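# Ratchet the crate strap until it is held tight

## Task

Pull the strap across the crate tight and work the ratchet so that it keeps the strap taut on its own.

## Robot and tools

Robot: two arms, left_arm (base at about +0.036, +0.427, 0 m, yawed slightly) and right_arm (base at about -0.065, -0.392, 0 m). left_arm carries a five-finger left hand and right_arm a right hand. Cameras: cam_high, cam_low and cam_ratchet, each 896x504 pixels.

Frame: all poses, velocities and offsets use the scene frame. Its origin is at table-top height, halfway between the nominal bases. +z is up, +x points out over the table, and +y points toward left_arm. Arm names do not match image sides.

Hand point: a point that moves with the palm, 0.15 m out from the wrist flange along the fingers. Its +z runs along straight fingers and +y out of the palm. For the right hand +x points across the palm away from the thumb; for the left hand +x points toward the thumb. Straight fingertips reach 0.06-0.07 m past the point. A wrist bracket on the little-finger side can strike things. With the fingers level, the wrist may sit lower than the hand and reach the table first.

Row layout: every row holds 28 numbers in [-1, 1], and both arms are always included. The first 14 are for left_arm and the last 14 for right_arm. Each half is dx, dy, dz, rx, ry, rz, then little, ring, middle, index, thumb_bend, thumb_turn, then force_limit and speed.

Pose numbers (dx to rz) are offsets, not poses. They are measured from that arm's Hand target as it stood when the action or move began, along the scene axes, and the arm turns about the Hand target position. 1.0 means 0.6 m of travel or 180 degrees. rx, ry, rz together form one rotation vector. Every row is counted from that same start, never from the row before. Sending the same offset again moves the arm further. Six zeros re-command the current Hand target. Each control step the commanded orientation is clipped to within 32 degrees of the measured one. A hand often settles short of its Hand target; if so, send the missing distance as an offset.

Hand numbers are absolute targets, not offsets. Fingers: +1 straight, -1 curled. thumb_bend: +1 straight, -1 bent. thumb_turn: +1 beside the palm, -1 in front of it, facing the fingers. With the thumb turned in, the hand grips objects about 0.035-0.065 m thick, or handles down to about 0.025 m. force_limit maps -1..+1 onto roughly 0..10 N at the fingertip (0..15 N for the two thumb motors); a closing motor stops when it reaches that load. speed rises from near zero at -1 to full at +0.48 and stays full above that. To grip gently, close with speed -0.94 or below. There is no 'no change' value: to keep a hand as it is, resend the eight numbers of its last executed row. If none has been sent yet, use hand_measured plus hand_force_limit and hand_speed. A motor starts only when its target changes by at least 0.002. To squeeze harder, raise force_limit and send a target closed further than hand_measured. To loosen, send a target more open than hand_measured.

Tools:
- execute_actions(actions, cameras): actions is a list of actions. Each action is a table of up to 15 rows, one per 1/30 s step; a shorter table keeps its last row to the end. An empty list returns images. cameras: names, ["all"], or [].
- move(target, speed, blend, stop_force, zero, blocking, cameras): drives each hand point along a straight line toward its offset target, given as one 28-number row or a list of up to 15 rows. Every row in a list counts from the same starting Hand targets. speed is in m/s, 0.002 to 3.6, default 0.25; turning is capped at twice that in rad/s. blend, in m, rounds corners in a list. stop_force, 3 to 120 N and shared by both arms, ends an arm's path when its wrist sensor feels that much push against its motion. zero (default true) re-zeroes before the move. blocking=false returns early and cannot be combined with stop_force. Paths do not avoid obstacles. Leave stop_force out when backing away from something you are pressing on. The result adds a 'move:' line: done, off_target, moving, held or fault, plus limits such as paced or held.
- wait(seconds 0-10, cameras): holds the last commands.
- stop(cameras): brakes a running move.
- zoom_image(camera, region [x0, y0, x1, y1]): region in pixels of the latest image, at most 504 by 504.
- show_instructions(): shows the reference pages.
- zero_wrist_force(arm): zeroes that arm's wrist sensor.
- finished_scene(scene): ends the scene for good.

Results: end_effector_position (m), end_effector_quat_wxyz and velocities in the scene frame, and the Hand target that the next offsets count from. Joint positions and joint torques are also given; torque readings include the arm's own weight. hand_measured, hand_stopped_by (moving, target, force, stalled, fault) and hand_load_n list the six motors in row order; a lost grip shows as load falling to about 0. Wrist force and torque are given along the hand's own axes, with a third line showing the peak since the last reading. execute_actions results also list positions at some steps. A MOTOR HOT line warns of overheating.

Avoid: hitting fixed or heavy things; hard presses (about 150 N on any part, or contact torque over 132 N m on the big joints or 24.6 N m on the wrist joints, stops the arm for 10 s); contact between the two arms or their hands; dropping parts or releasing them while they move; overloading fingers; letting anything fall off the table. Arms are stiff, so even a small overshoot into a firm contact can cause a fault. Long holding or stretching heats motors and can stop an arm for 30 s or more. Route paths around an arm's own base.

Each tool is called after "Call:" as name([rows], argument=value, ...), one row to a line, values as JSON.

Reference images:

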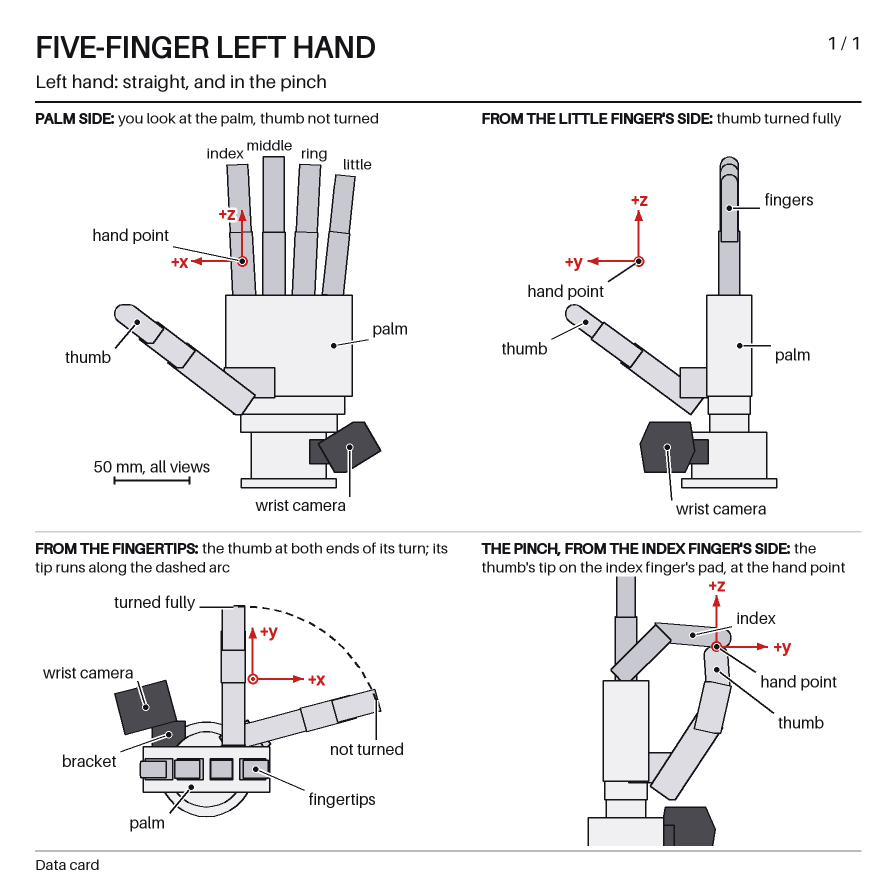

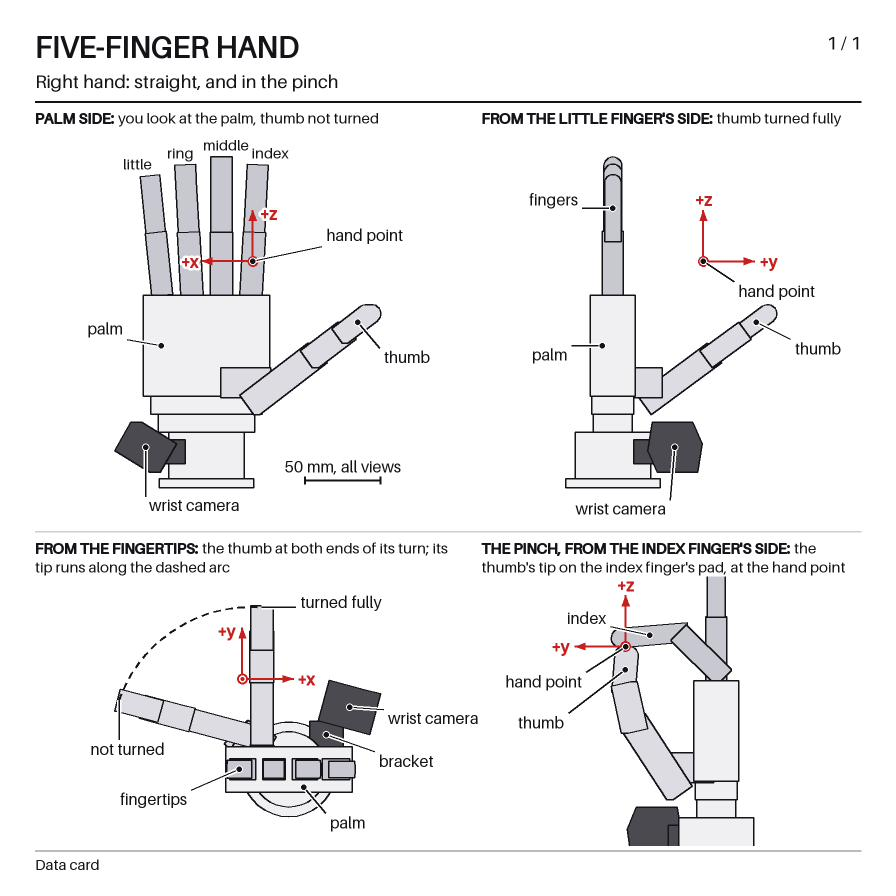

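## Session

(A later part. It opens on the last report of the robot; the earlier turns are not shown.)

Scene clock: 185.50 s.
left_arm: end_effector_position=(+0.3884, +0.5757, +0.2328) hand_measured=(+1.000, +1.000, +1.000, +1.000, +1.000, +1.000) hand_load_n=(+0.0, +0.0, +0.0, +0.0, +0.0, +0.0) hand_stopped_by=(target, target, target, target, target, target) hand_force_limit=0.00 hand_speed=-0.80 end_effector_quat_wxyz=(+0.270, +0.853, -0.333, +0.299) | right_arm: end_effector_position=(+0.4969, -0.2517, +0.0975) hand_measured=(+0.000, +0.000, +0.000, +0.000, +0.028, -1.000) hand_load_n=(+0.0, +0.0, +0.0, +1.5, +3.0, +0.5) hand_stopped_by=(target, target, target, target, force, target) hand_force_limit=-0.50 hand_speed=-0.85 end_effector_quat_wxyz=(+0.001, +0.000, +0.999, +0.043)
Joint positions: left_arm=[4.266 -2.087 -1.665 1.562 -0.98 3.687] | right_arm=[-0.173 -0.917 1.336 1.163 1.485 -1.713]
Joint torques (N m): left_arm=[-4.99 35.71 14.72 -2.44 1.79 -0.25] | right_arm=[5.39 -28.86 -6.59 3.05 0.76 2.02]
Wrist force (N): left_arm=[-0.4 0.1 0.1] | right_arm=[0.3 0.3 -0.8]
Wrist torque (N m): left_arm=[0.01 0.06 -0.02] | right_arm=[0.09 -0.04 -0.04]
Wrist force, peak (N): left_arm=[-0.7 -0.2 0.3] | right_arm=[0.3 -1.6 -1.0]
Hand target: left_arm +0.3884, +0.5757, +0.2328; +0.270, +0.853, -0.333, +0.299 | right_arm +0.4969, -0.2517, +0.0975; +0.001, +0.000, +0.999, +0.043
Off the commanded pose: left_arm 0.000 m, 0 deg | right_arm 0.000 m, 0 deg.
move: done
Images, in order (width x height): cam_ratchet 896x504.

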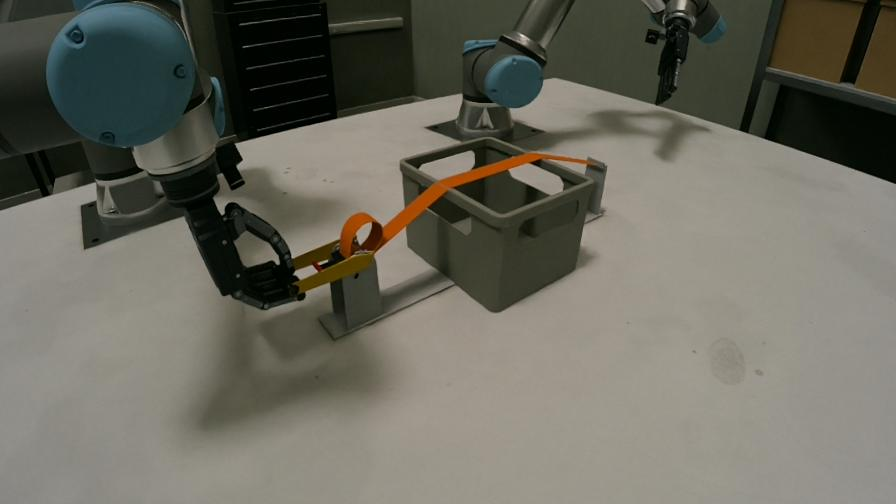

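Call:
move([
  [0,0,0,0,0,0,1,1,1,1,1,1,0,-0.8,0,0.005,0.0315,-0.0717,0,0,0,0,0,0,0,-1,-0.5,-0.85],
  [0,0,0,0,0,0,1,1,1,1,1,1,0,-0.8,0,0.0183,0.0603,-0.1494,0,0,0,0,0,0,0,-1,-0.5,-0.85],
  [0,0,0,0,0,0,1,1,1,1,1,1,0,-0.8,0,0.0388,0.0848,-0.2161,0,0,0,0,0,0,0,-1,-0.5,-0.85],
  [0,0,0,0,0,0,1,1,1,1,1,1,0,-0.8,0,0.0662,0.1048,-0.2606,0,0,0,0,0,0,0,-1,-0.5,-0.85],
  [0,0,0,0,0,0,1,1,1,1,1,1,0,-0.8,0,0.0875,0.1143,-0.2772,0,0,0,0,0,0,0,-1,-0.5,-0.85],
  [0,0,0,0,0,0,1,1,1,1,1,1,0,-0.8,0,0.0975,0.117,-0.28,0,0,0,0,0,0,0,-1,-0.5,-0.85],
], speed=0.12, blend=0.01, cameras=["all"])

Call:
zoom_image(camera="cam_ratchet", region=[240, 130, 440, 350])

Scene clock: 190.80 s.
left_arm: end_effector_position=(+0.3884, +0.5757, +0.2328) hand_measured=(+1.000, +1.000, +1.000, +1.000, +1.000, +1.000) hand_load_n=(+0.0, +0.0, +0.0, +0.0, +0.0, +0.0) hand_stopped_by=(target, target, target, target, target, target) hand_force_limit=0.00 hand_speed=-0.80 end_effector_quat_wxyz=(+0.270, +0.853, -0.333, +0.299) | right_arm: end_effector_position=(+0.4969, -0.1932, +0.1676) hand_measured=(+0.000, +0.000, +0.002, +0.002, +0.028, -1.000) hand_load_n=(+0.0, +0.0, +10.5, +13.0, +0.0, +0.0) hand_stopped_by=(target, target, target, target, force, target) hand_force_limit=-0.50 hand_speed=-0.85 end_effector_quat_wxyz=(+0.001, +0.000, +0.922, -0.386)
Joint positions: left_arm=[4.266 -2.087 -1.665 1.562 -0.98 3.687] | right_arm=[0.318 -0.703 0.918 1.688 2.305 -1.094]
Joint torques (N m): left_arm=[-4.55 35.95 13.91 -2.17 1.95 0.02] | right_arm=[10.5 -61.98 -10.09 0.85 -4.46 -1.86]
Wrist force (N): left_arm=[-0.6 0.1 0.1] | right_arm=[3.5 -16.2 19.2]
Wrist torque (N m): left_arm=[0.01 0.08 -0.04] | right_arm=[-0.15 -0.11 -0.04]
Wrist force, peak (N): left_arm=[-0.7 -0.2 0.1] | right_arm=[1.0 -18.6 23.5]
Hand target: left_arm +0.3884, +0.5757, +0.2328; +0.270, +0.853, -0.333, +0.299 | right_arm +0.4969, -0.1932, +0.1677; +0.001, +0.000, +0.922, -0.386
Off the commanded pose: left_arm 0.000 m, 0 deg | right_arm 0.000 m, 0 deg.
move: done; blend cut to 0.0031 m at target 5

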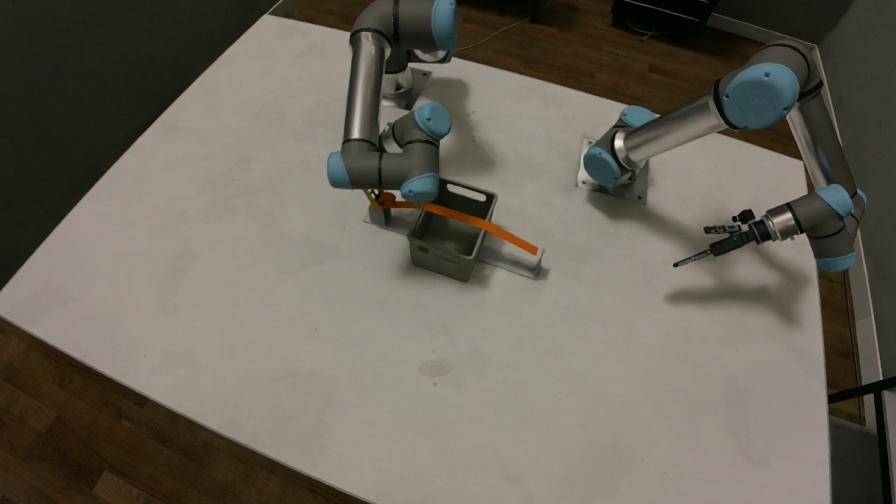

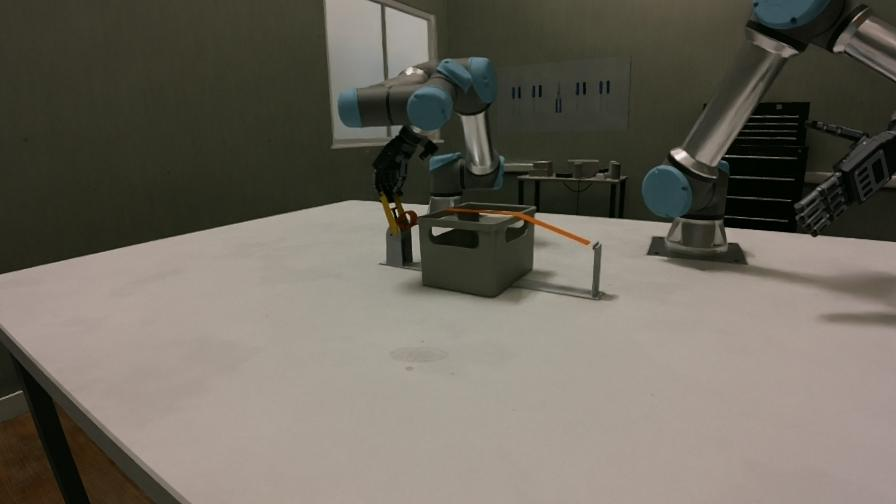

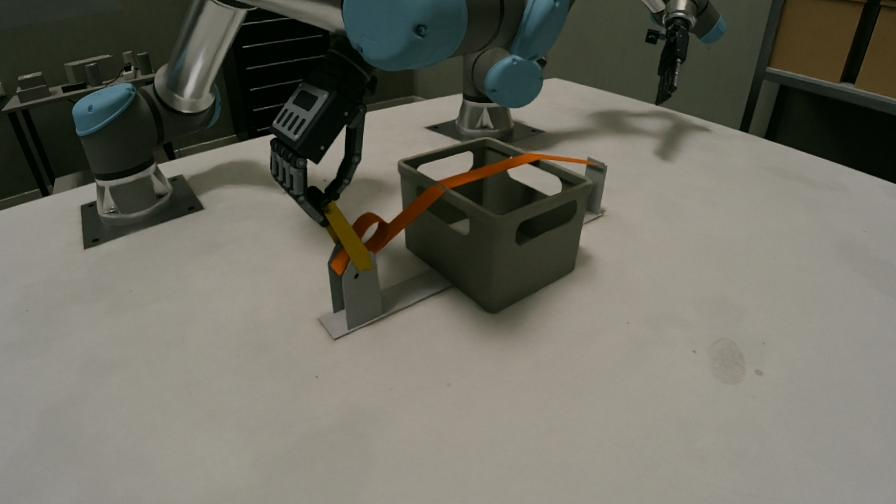

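Scaled by 2.291.

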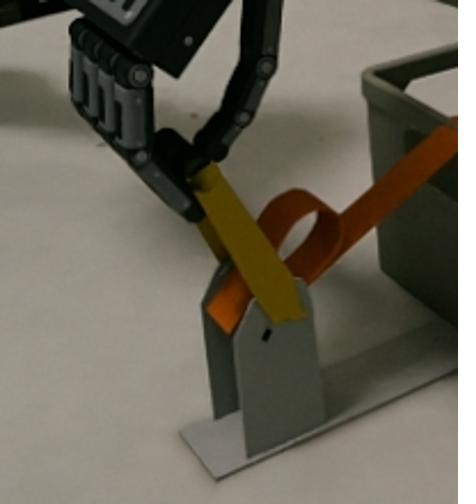

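Call:
move([
  [0,0,0,0,0,0,1,1,1,1,1,1,0,-0.8,0,-0.0312,-0.0122,0.0183,0,0,0,0,0,0,0,-1,-0.5,-0.85],
  [0,0,0,0,0,0,1,1,1,1,1,1,0,-0.8,0,-0.0585,-0.0322,0.0628,0,0,0,0,0,0,0,-1,-0.5,-0.85],
  [0,0,0,0,0,0,1,1,1,1,1,1,0,-0.8,0,-0.079,-0.0567,0.1294,0,0,0,0,0,0,0,-1,-0.5,-0.85],
  [0,0,0,0,0,0,1,1,1,1,1,1,0,-0.8,0,-0.0923,-0.0855,0.2072,0,0,0,0,0,0,0,-1,-0.5,-0.85],
  [0,0,0,0,0,0,1,1,1,1,1,1,0,-0.8,0,-0.0973,-0.117,0.2794,0,0,0,0,0,0,0,-1,-0.5,-0.85],
], speed=0.15, blend=0.01, cameras=["all"])

Call:
zoom_image(camera="cam_ratchet", region=[270, 180, 410, 320])

Call:
zoom_image(camera="cam_low", region=[340, 180, 620, 320])

Scene clock: 195.40 s.
left_arm: end_effector_position=(+0.3884, +0.5757, +0.2328) hand_measured=(+1.000, +1.000, +1.000, +1.000, +1.000, +1.000) hand_load_n=(+0.0, +0.5, +0.0, +0.5, -0.5, +0.0) hand_stopped_by=(target, target, target, target, target, target) hand_force_limit=0.00 hand_speed=-0.80 end_effector_quat_wxyz=(+0.270, +0.853, -0.333, +0.299) | right_arm: end_effector_position=(+0.4968, -0.2517, +0.0973) hand_measured=(+0.000, +0.000, +0.000, +0.000, +0.028, -1.000) hand_load_n=(+0.0, +0.0, +0.5, +2.0, +2.0, +0.5) hand_stopped_by=(target, target, target, target, force, target) hand_force_limit=-0.50 hand_speed=-0.85 end_effector_quat_wxyz=(+0.001, +0.000, +0.999, +0.042)
Joint positions: left_arm=[4.266 -2.087 -1.665 1.562 -0.98 3.687] | right_arm=[-0.172 -0.917 1.336 1.163 1.487 -1.712]
Joint torques (N m): left_arm=[-4.24 35.12 14.26 -2.31 1.95 -0.02] | right_arm=[6.12 -53.78 -29.98 3.45 0.91 2.35]
Wrist force (N): left_arm=[-0.2 0.0 0.3] | right_arm=[-0.2 0.4 1.0]
Wrist torque (N m): left_arm=[-0.04 0.04 -0.01] | right_arm=[0.06 -0.05 -0.06]
Wrist force, peak (N): left_arm=[-0.7 0.3 0.2] | right_arm=[3.6 -15.6 19.7]
Hand target: left_arm +0.3884, +0.5757, +0.2328; +0.270, +0.853, -0.333, +0.299 | right_arm +0.4969, -0.2516, +0.0975; +0.001, +0.000, +0.999, +0.042
Off the commanded pose: left_arm 0.000 m, 0 deg | right_arm 0.000 m, 0 deg.
move: done

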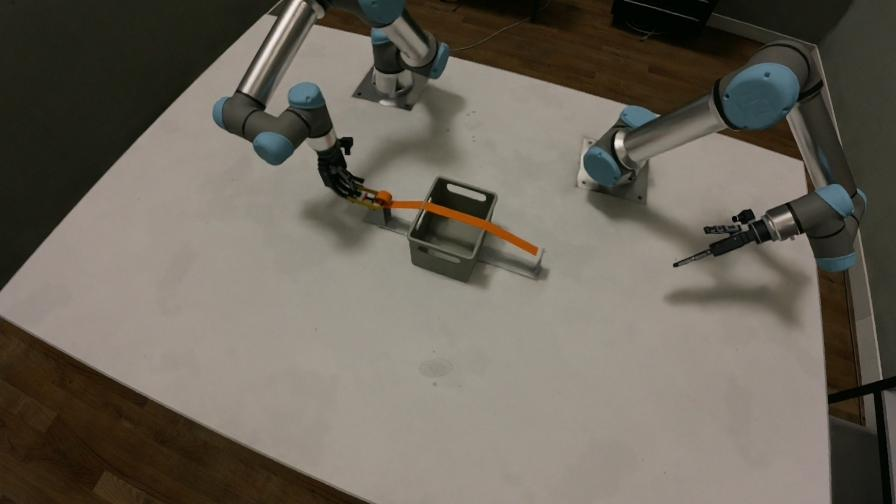

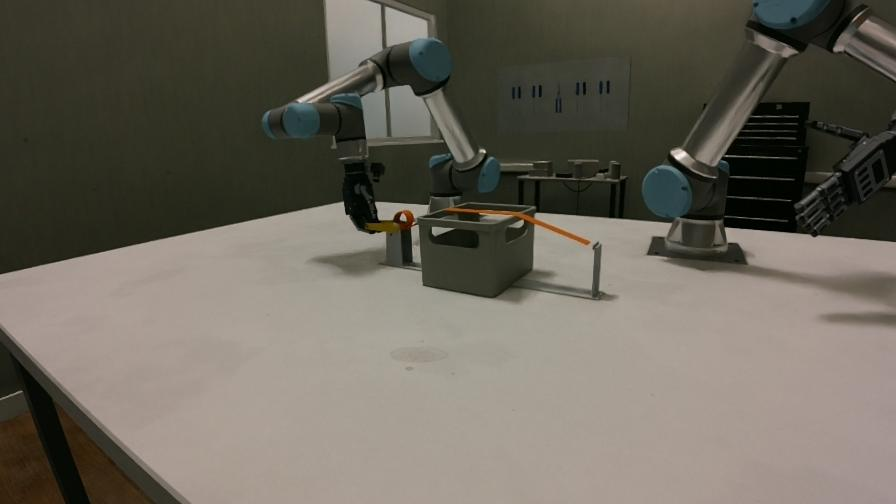

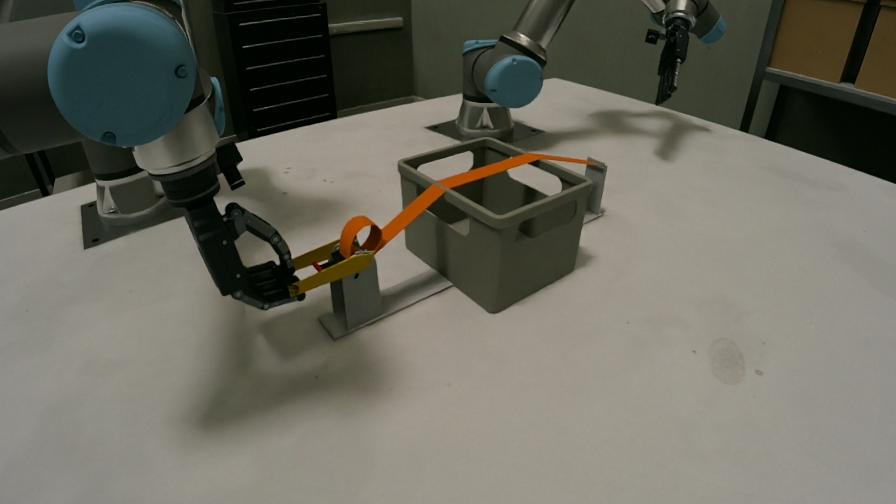

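Scaled by 3.600.

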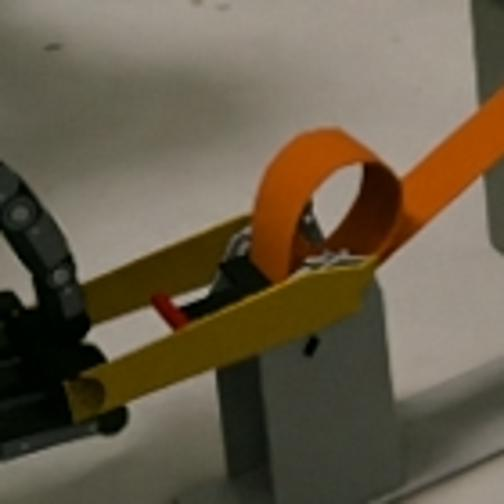

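Scaled by 1.800.

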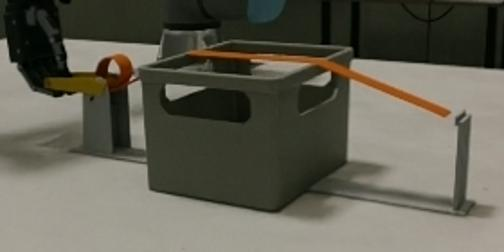

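Call:
move(target=[0,0,0,0,0,0,1,1,1,1,1,1,0,-0.8,0,0,-0.0183,0,0,0,0,0,0,0,0,-1,-0.5,-0.85], speed=0.03, stop_force=6, cameras=["cam_low","cam_ratchet"])

Call:
zoom_image(camera="cam_low", region=[320, 150, 440, 280])

Scene clock: 197.60 s.
left_arm: end_effector_position=(+0.3884, +0.5757, +0.2328) hand_measured=(+1.000, +1.000, +1.000, +1.000, +1.000, +1.000) hand_load_n=(+0.0, +0.0, +0.0, -0.5, +0.0, +0.0) hand_stopped_by=(target, target, target, target, target, target) hand_force_limit=0.00 hand_speed=-0.80 end_effector_quat_wxyz=(+0.270, +0.853, -0.333, +0.299) | right_arm: end_effector_position=(+0.4969, -0.2516, +0.0865) hand_measured=(+0.000, +0.000, +0.000, +0.000, +0.028, -1.000) hand_load_n=(+0.0, +0.0, +2.0, +3.5, +3.0, +1.0) hand_stopped_by=(target, target, target, target, force, target) hand_force_limit=-0.50 hand_speed=-0.85 end_effector_quat_wxyz=(+0.001, +0.000, +0.999, +0.042)
Joint positions: left_arm=[4.266 -2.087 -1.665 1.562 -0.98 3.687] | right_arm=[-0.172 -0.906 1.348 1.14 1.487 -1.712]
Joint torques (N m): left_arm=[-4.7 35.74 14.98 -2.37 1.9 -0.01] | right_arm=[7.32 -54.35 -30.11 3.34 -1.65 1.98]
Wrist force (N): left_arm=[-0.3 0.1 0.0] | right_arm=[-0.5 0.9 0.9]
Wrist torque (N m): left_arm=[0.02 0.04 -0.02] | right_arm=[0.06 -0.03 -0.07]
Wrist force, peak (N): left_arm=[-0.7 0.0 0.0] | right_arm=[-2.1 0.7 -2.2]
Hand target: left_arm +0.3884, +0.5757, +0.2328; +0.270, +0.853, -0.333, +0.299 | right_arm +0.4969, -0.2516, +0.0865; +0.001, +0.000, +0.999, +0.042
Off the commanded pose: left_arm 0.000 m, 0 deg | right_arm 0.000 m, 0 deg.
move: done
Images, in order (width x height): cam_low 896x504, cam_ratchet 896x504.

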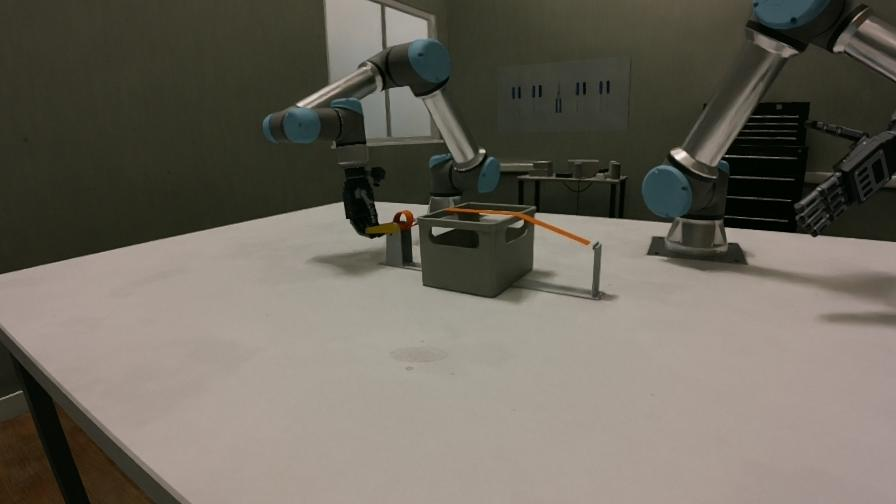

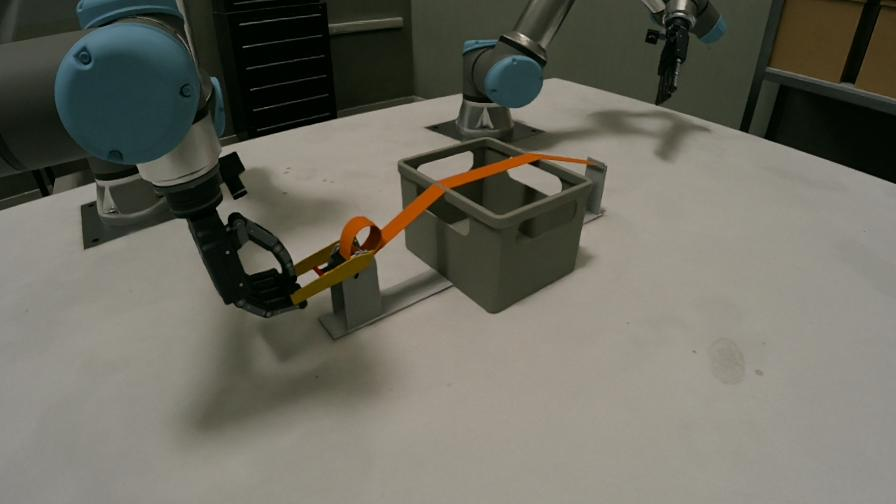

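Scaled by 3.877.

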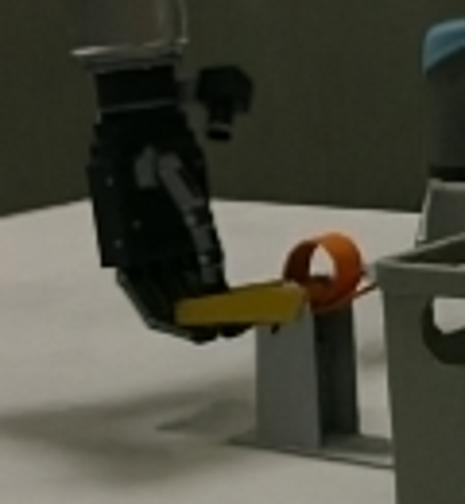

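Call:
move(target=[0,0,0,0,0,0,1,1,1,1,1,1,0,-0.8,0,0,0,0,0,0,0,0,0,0,0.7,-1,-0.4,-0.3], speed=0.1, cameras=["cam_ratchet"])

Call:
zoom_image(camera="cam_ratchet", region=[230, 180, 410, 340])

Scene clock: 199.47 s.
left_arm: end_effector_position=(+0.3884, +0.5757, +0.2328) hand_measured=(+1.000, +1.000, +1.000, +1.000, +1.000, +1.000) hand_load_n=(+0.0, +0.0, +0.0, +0.0, +0.0, +0.0) hand_stopped_by=(target, target, target, target, target, target) hand_force_limit=0.00 hand_speed=-0.80 end_effector_quat_wxyz=(+0.270, +0.853, -0.333, +0.299) | right_arm: end_effector_position=(+0.4969, -0.2516, +0.0865) hand_measured=(+0.000, +0.000, +0.000, +0.000, +0.700, -1.000) hand_load_n=(+0.0, +0.0, +0.0, +2.0, +0.0, +0.0) hand_stopped_by=(target, target, target, target, target, target) hand_force_limit=-0.40 hand_speed=-0.30 end_effector_quat_wxyz=(+0.001, +0.000, +0.999, +0.042)
Joint positions: left_arm=[4.266 -2.087 -1.665 1.562 -0.98 3.687] | right_arm=[-0.172 -0.906 1.348 1.14 1.487 -1.712]
Joint torques (N m): left_arm=[-3.14 37.44 14.66 -2.3 1.7 0.15] | right_arm=[6.47 -53.65 -29.51 1.93 -1.27 1.01]
Wrist force (N): left_arm=[-0.3 0.2 0.1] | right_arm=[-0.1 -1.0 1.1]
Wrist torque (N m): left_arm=[0.02 0.05 -0.02] | right_arm=[0.06 -0.05 -0.10]
Wrist force, peak (N): left_arm=[-0.4 0.0 0.6] | right_arm=[0.2 -1.3 1.1]
Hand target: left_arm +0.3884, +0.5757, +0.2328; +0.270, +0.853, -0.333, +0.299 | right_arm +0.4969, -0.2516, +0.0865; +0.001, +0.000, +0.999, +0.042
Off the commanded pose: left_arm 0.000 m, 0 deg | right_arm 0.000 m, 0 deg.
move: done
Images, in order (width x height): cam_ratchet 896x504.

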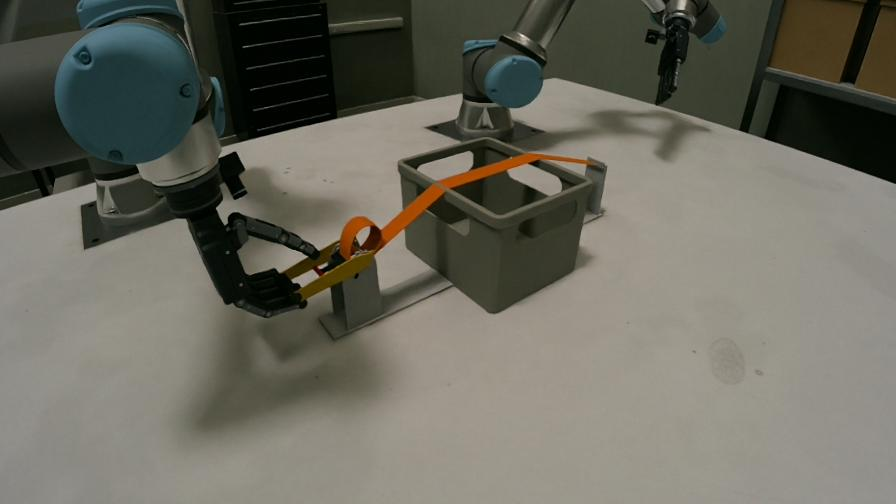

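Scaled by 2.800.

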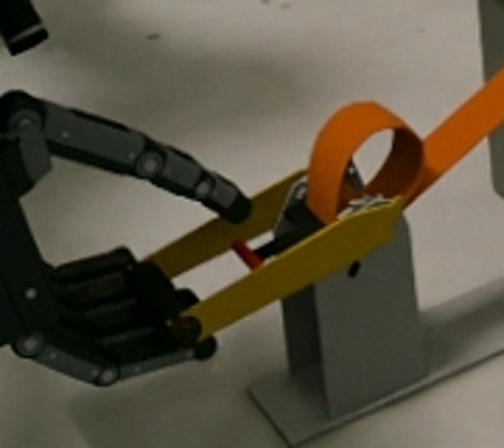

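Call:
move(target=[0,0,0,0,0,0,1,1,1,1,1,1,0,-0.8,0,0,0,0,0,0,0,0,0,0,0.8,1,-0.4,-0.6], speed=0.1, cameras=[])

Call:
move(target=[0,0,0,0,0,0,1,1,1,1,1,1,0,-0.8,0,0,-0.05,0,0,0,0,0,0,0,0.8,1,-0.4,-0.6], speed=0.04, stop_force=5, cameras=["all"])

Call:
zoom_image(camera="cam_ratchet", region=[230, 180, 410, 340])

Call:
zoom_image(camera="cam_low", region=[320, 150, 440, 280])

Scene clock: 203.30 s.
left_arm: end_effector_position=(+0.3884, +0.5757, +0.2328) hand_measured=(+1.000, +1.000, +1.000, +1.000, +1.000, +1.000) hand_load_n=(+0.0, +0.0, +0.0, +0.0, +0.0, +0.0) hand_stopped_by=(target, target, target, target, target, target) hand_force_limit=0.00 hand_speed=-0.80 end_effector_quat_wxyz=(+0.270, +0.853, -0.333, +0.299) | right_arm: end_effector_position=(+0.4969, -0.2516, +0.0865) hand_measured=(+0.000, +0.000, +0.000, +0.000, +0.800, +1.000) hand_load_n=(+0.0, +0.0, +0.0, +2.0, +0.0, +0.0) hand_stopped_by=(target, target, target, target, target, target) hand_force_limit=-0.40 hand_speed=-0.60 end_effector_quat_wxyz=(+0.001, +0.000, +0.999, +0.042)
Joint positions: left_arm=[4.266 -2.087 -1.665 1.562 -0.98 3.687] | right_arm=[-0.172 -0.906 1.348 1.14 1.487 -1.712]
Joint torques (N m): left_arm=[-4.71 36.41 13.77 -2.31 1.95 0] | right_arm=[4.86 -53.71 -25.46 1.11 -0.63 -0.79]
Wrist force (N): left_arm=[-0.3 0.2 0.3] | right_arm=[0.1 -1.0 1.1]
Wrist torque (N m): left_arm=[0.02 0.04 -0.02] | right_arm=[0.02 -0.06 -0.09]
Wrist force, peak (N): left_arm=[-0.6 -0.1 0.5] | right_arm=[0.0 -1.4 1.0]
Hand target: left_arm +0.3884, +0.5757, +0.2328; +0.270, +0.853, -0.333, +0.299 | right_arm +0.4969, -0.2516, +0.0865; +0.001, +0.000, +0.999, +0.042
Off the commanded pose: left_arm 0.000 m, 0 deg | right_arm 0.000 m, 0 deg.
move: done
No camera images: "cameras" was empty.

Scene clock: 205.13 s.
left_arm: end_effector_position=(+0.3884, +0.5757, +0.2328) hand_measured=(+1.000, +1.000, +1.000, +1.000, +1.000, +1.000) hand_load_n=(+0.0, +0.0, +0.0, +0.0, +0.0, +0.0) hand_stopped_by=(target, target, target, target, target, target) hand_force_limit=0.00 hand_speed=-0.80 end_effector_quat_wxyz=(+0.270, +0.853, -0.333, +0.299) | right_arm: end_effector_position=(+0.4969, -0.2516, +0.0565) hand_measured=(+0.000, +0.000, +0.000, +0.000, +0.800, +1.000) hand_load_n=(+0.0, +0.0, +0.0, +0.0, -0.5, +0.0) hand_stopped_by=(target, target, target, target, target, target) hand_force_limit=-0.40 hand_speed=-0.60 end_effector_quat_wxyz=(+0.001, +0.000, +0.999, +0.042)
Joint positions: left_arm=[4.266 -2.087 -1.665 1.562 -0.98 3.687] | right_arm=[-0.172 -0.874 1.376 1.079 1.487 -1.712]
Joint torques (N m): left_arm=[-3.26 37.93 14.88 -2.23 1.94 -0.08] | right_arm=[2.95 -54.11 -29.42 3 0.46 -2.24]
Wrist force (N): left_arm=[-0.3 0.2 0.0] | right_arm=[0.1 -1.2 -0.6]
Wrist torque (N m): left_arm=[0.03 0.04 -0.03] | right_arm=[0.09 -0.07 -0.10]
Wrist force, peak (N): left_arm=[-0.5 0.0 0.5] | right_arm=[0.3 -1.2 -1.2]
Hand target: left_arm +0.3884, +0.5757, +0.2328; +0.270, +0.853, -0.333, +0.299 | right_arm +0.4969, -0.2516, +0.0565; +0.001, +0.000, +0.999, +0.042
Off the commanded pose: left_arm 0.000 m, 0 deg | right_arm 0.000 m, 0 deg.
move: done

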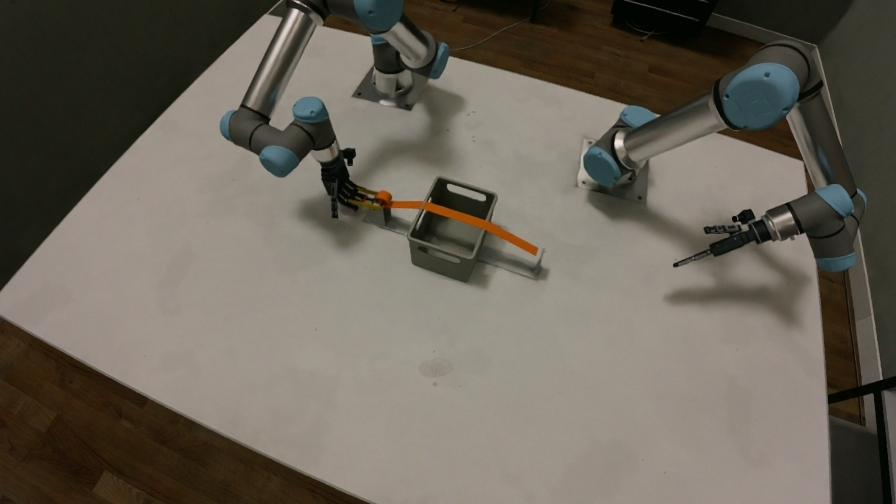

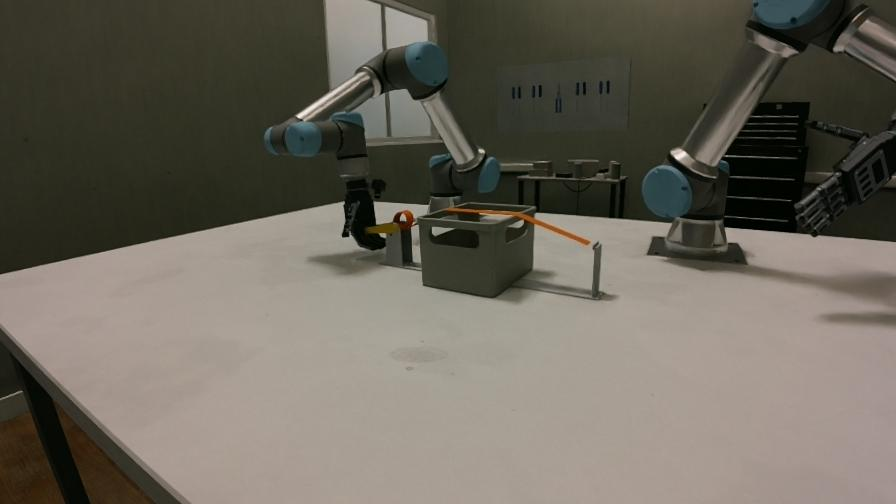

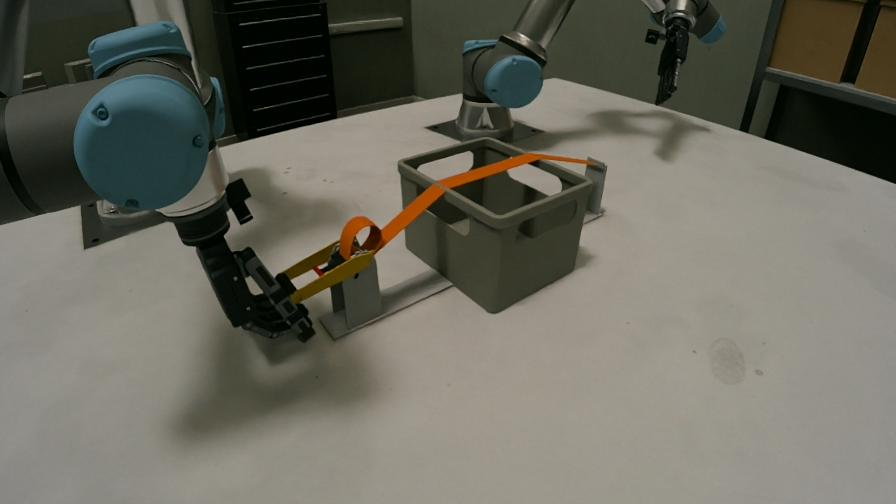

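Scaled by 2.800.

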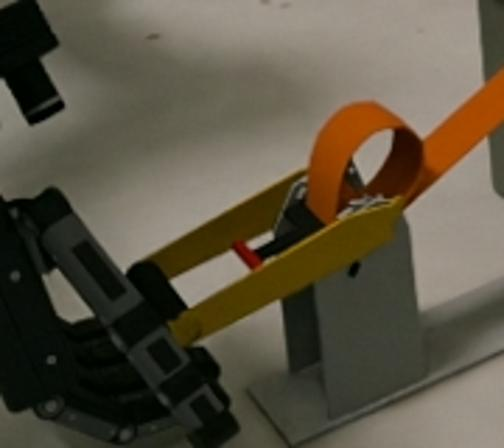

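Scaled by 3.877.

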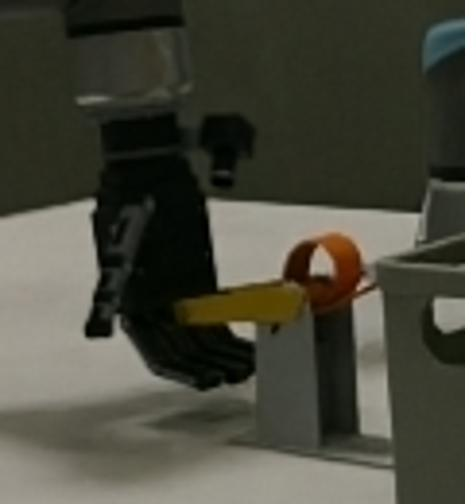

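Call:
move([
  [0,0,0,0,0,0,1,1,1,1,1,1,0,-0.8,0,-0.1333,0,0,0,0,0,0,0,0,0.8,1,-0.4,-0.6],
  [0,0,0,0,0,0,1,1,1,1,1,1,0,-0.8,0,-0.25,0.25,0,0,0,0,0,0,0,0.8,1,-0.4,-0.6],
], speed=0.15, cameras=["all"])

Call:
zoom_image(camera="cam_ratchet", region=[230, 120, 640, 380])

Call:
zoom_image(camera="cam_low", region=[340, 180, 620, 320])

Scene clock: 208.20 s.
left_arm: end_effector_position=(+0.3884, +0.5757, +0.2328) hand_measured=(+1.000, +1.000, +1.000, +1.000, +1.000, +1.000) hand_load_n=(+0.0, +0.0, +0.0, +0.0, +0.0, +0.0) hand_stopped_by=(target, target, target, target, target, target) hand_force_limit=0.00 hand_speed=-0.80 end_effector_quat_wxyz=(+0.270, +0.853, -0.333, +0.299) | right_arm: end_effector_position=(+0.4969, -0.4017, +0.2065) hand_measured=(+0.000, +0.000, +0.000, +0.000, +0.800, +1.000) hand_load_n=(+0.0, +0.0, +0.0, +0.0, -0.5, +0.0) hand_stopped_by=(target, target, target, target, target, target) hand_force_limit=-0.40 hand_speed=-0.60 end_effector_quat_wxyz=(+0.001, +0.000, +0.999, +0.042)
Joint positions: left_arm=[4.266 -2.087 -1.665 1.562 -0.98 3.687] | right_arm=[-0.451 -0.985 1.162 1.427 1.493 -1.991]
Joint torques (N m): left_arm=[-4.96 36.04 12.91 -1.93 1.94 -0.1] | right_arm=[8.99 -27.94 -7.89 2.9 1.76 2.46]
Wrist force (N): left_arm=[-0.4 0.0 0.3] | right_arm=[0.6 -0.9 -0.7]
Wrist torque (N m): left_arm=[-0.02 0.07 -0.02] | right_arm=[0.16 -0.08 -0.04]
Wrist force, peak (N): left_arm=[-0.6 -0.2 0.3] | right_arm=[0.2 -2.6 -0.5]
Hand target: left_arm +0.3884, +0.5757, +0.2328; +0.270, +0.853, -0.333, +0.299 | right_arm +0.4969, -0.4016, +0.2065; +0.001, +0.000, +0.999, +0.042
Off the commanded pose: left_arm 0.000 m, 0 deg | right_arm 0.000 m, 0 deg.
move: done

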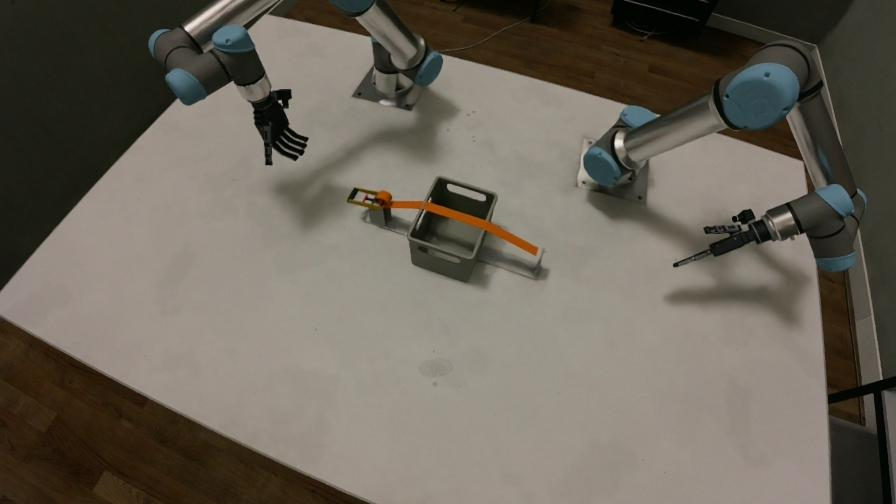

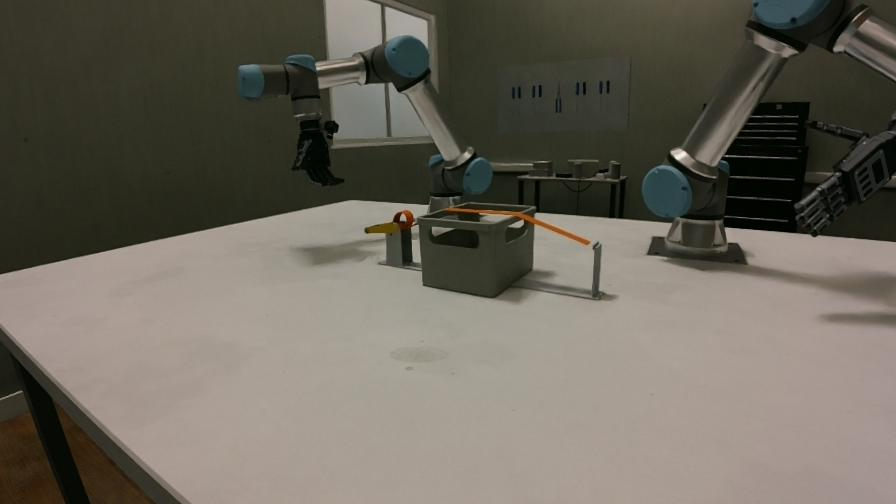

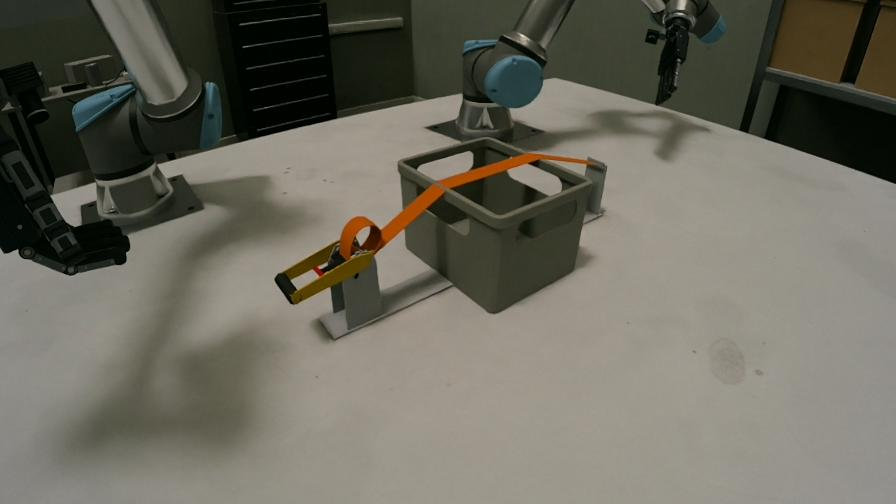

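Scaled by 1.229.

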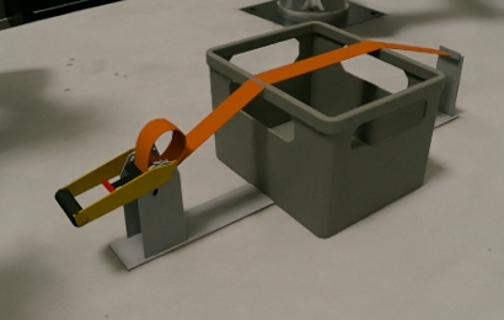

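Scaled by 1.800.

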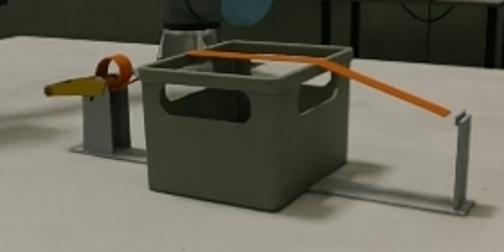

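Call:
finished_scene()

The scene is finished: the task was done.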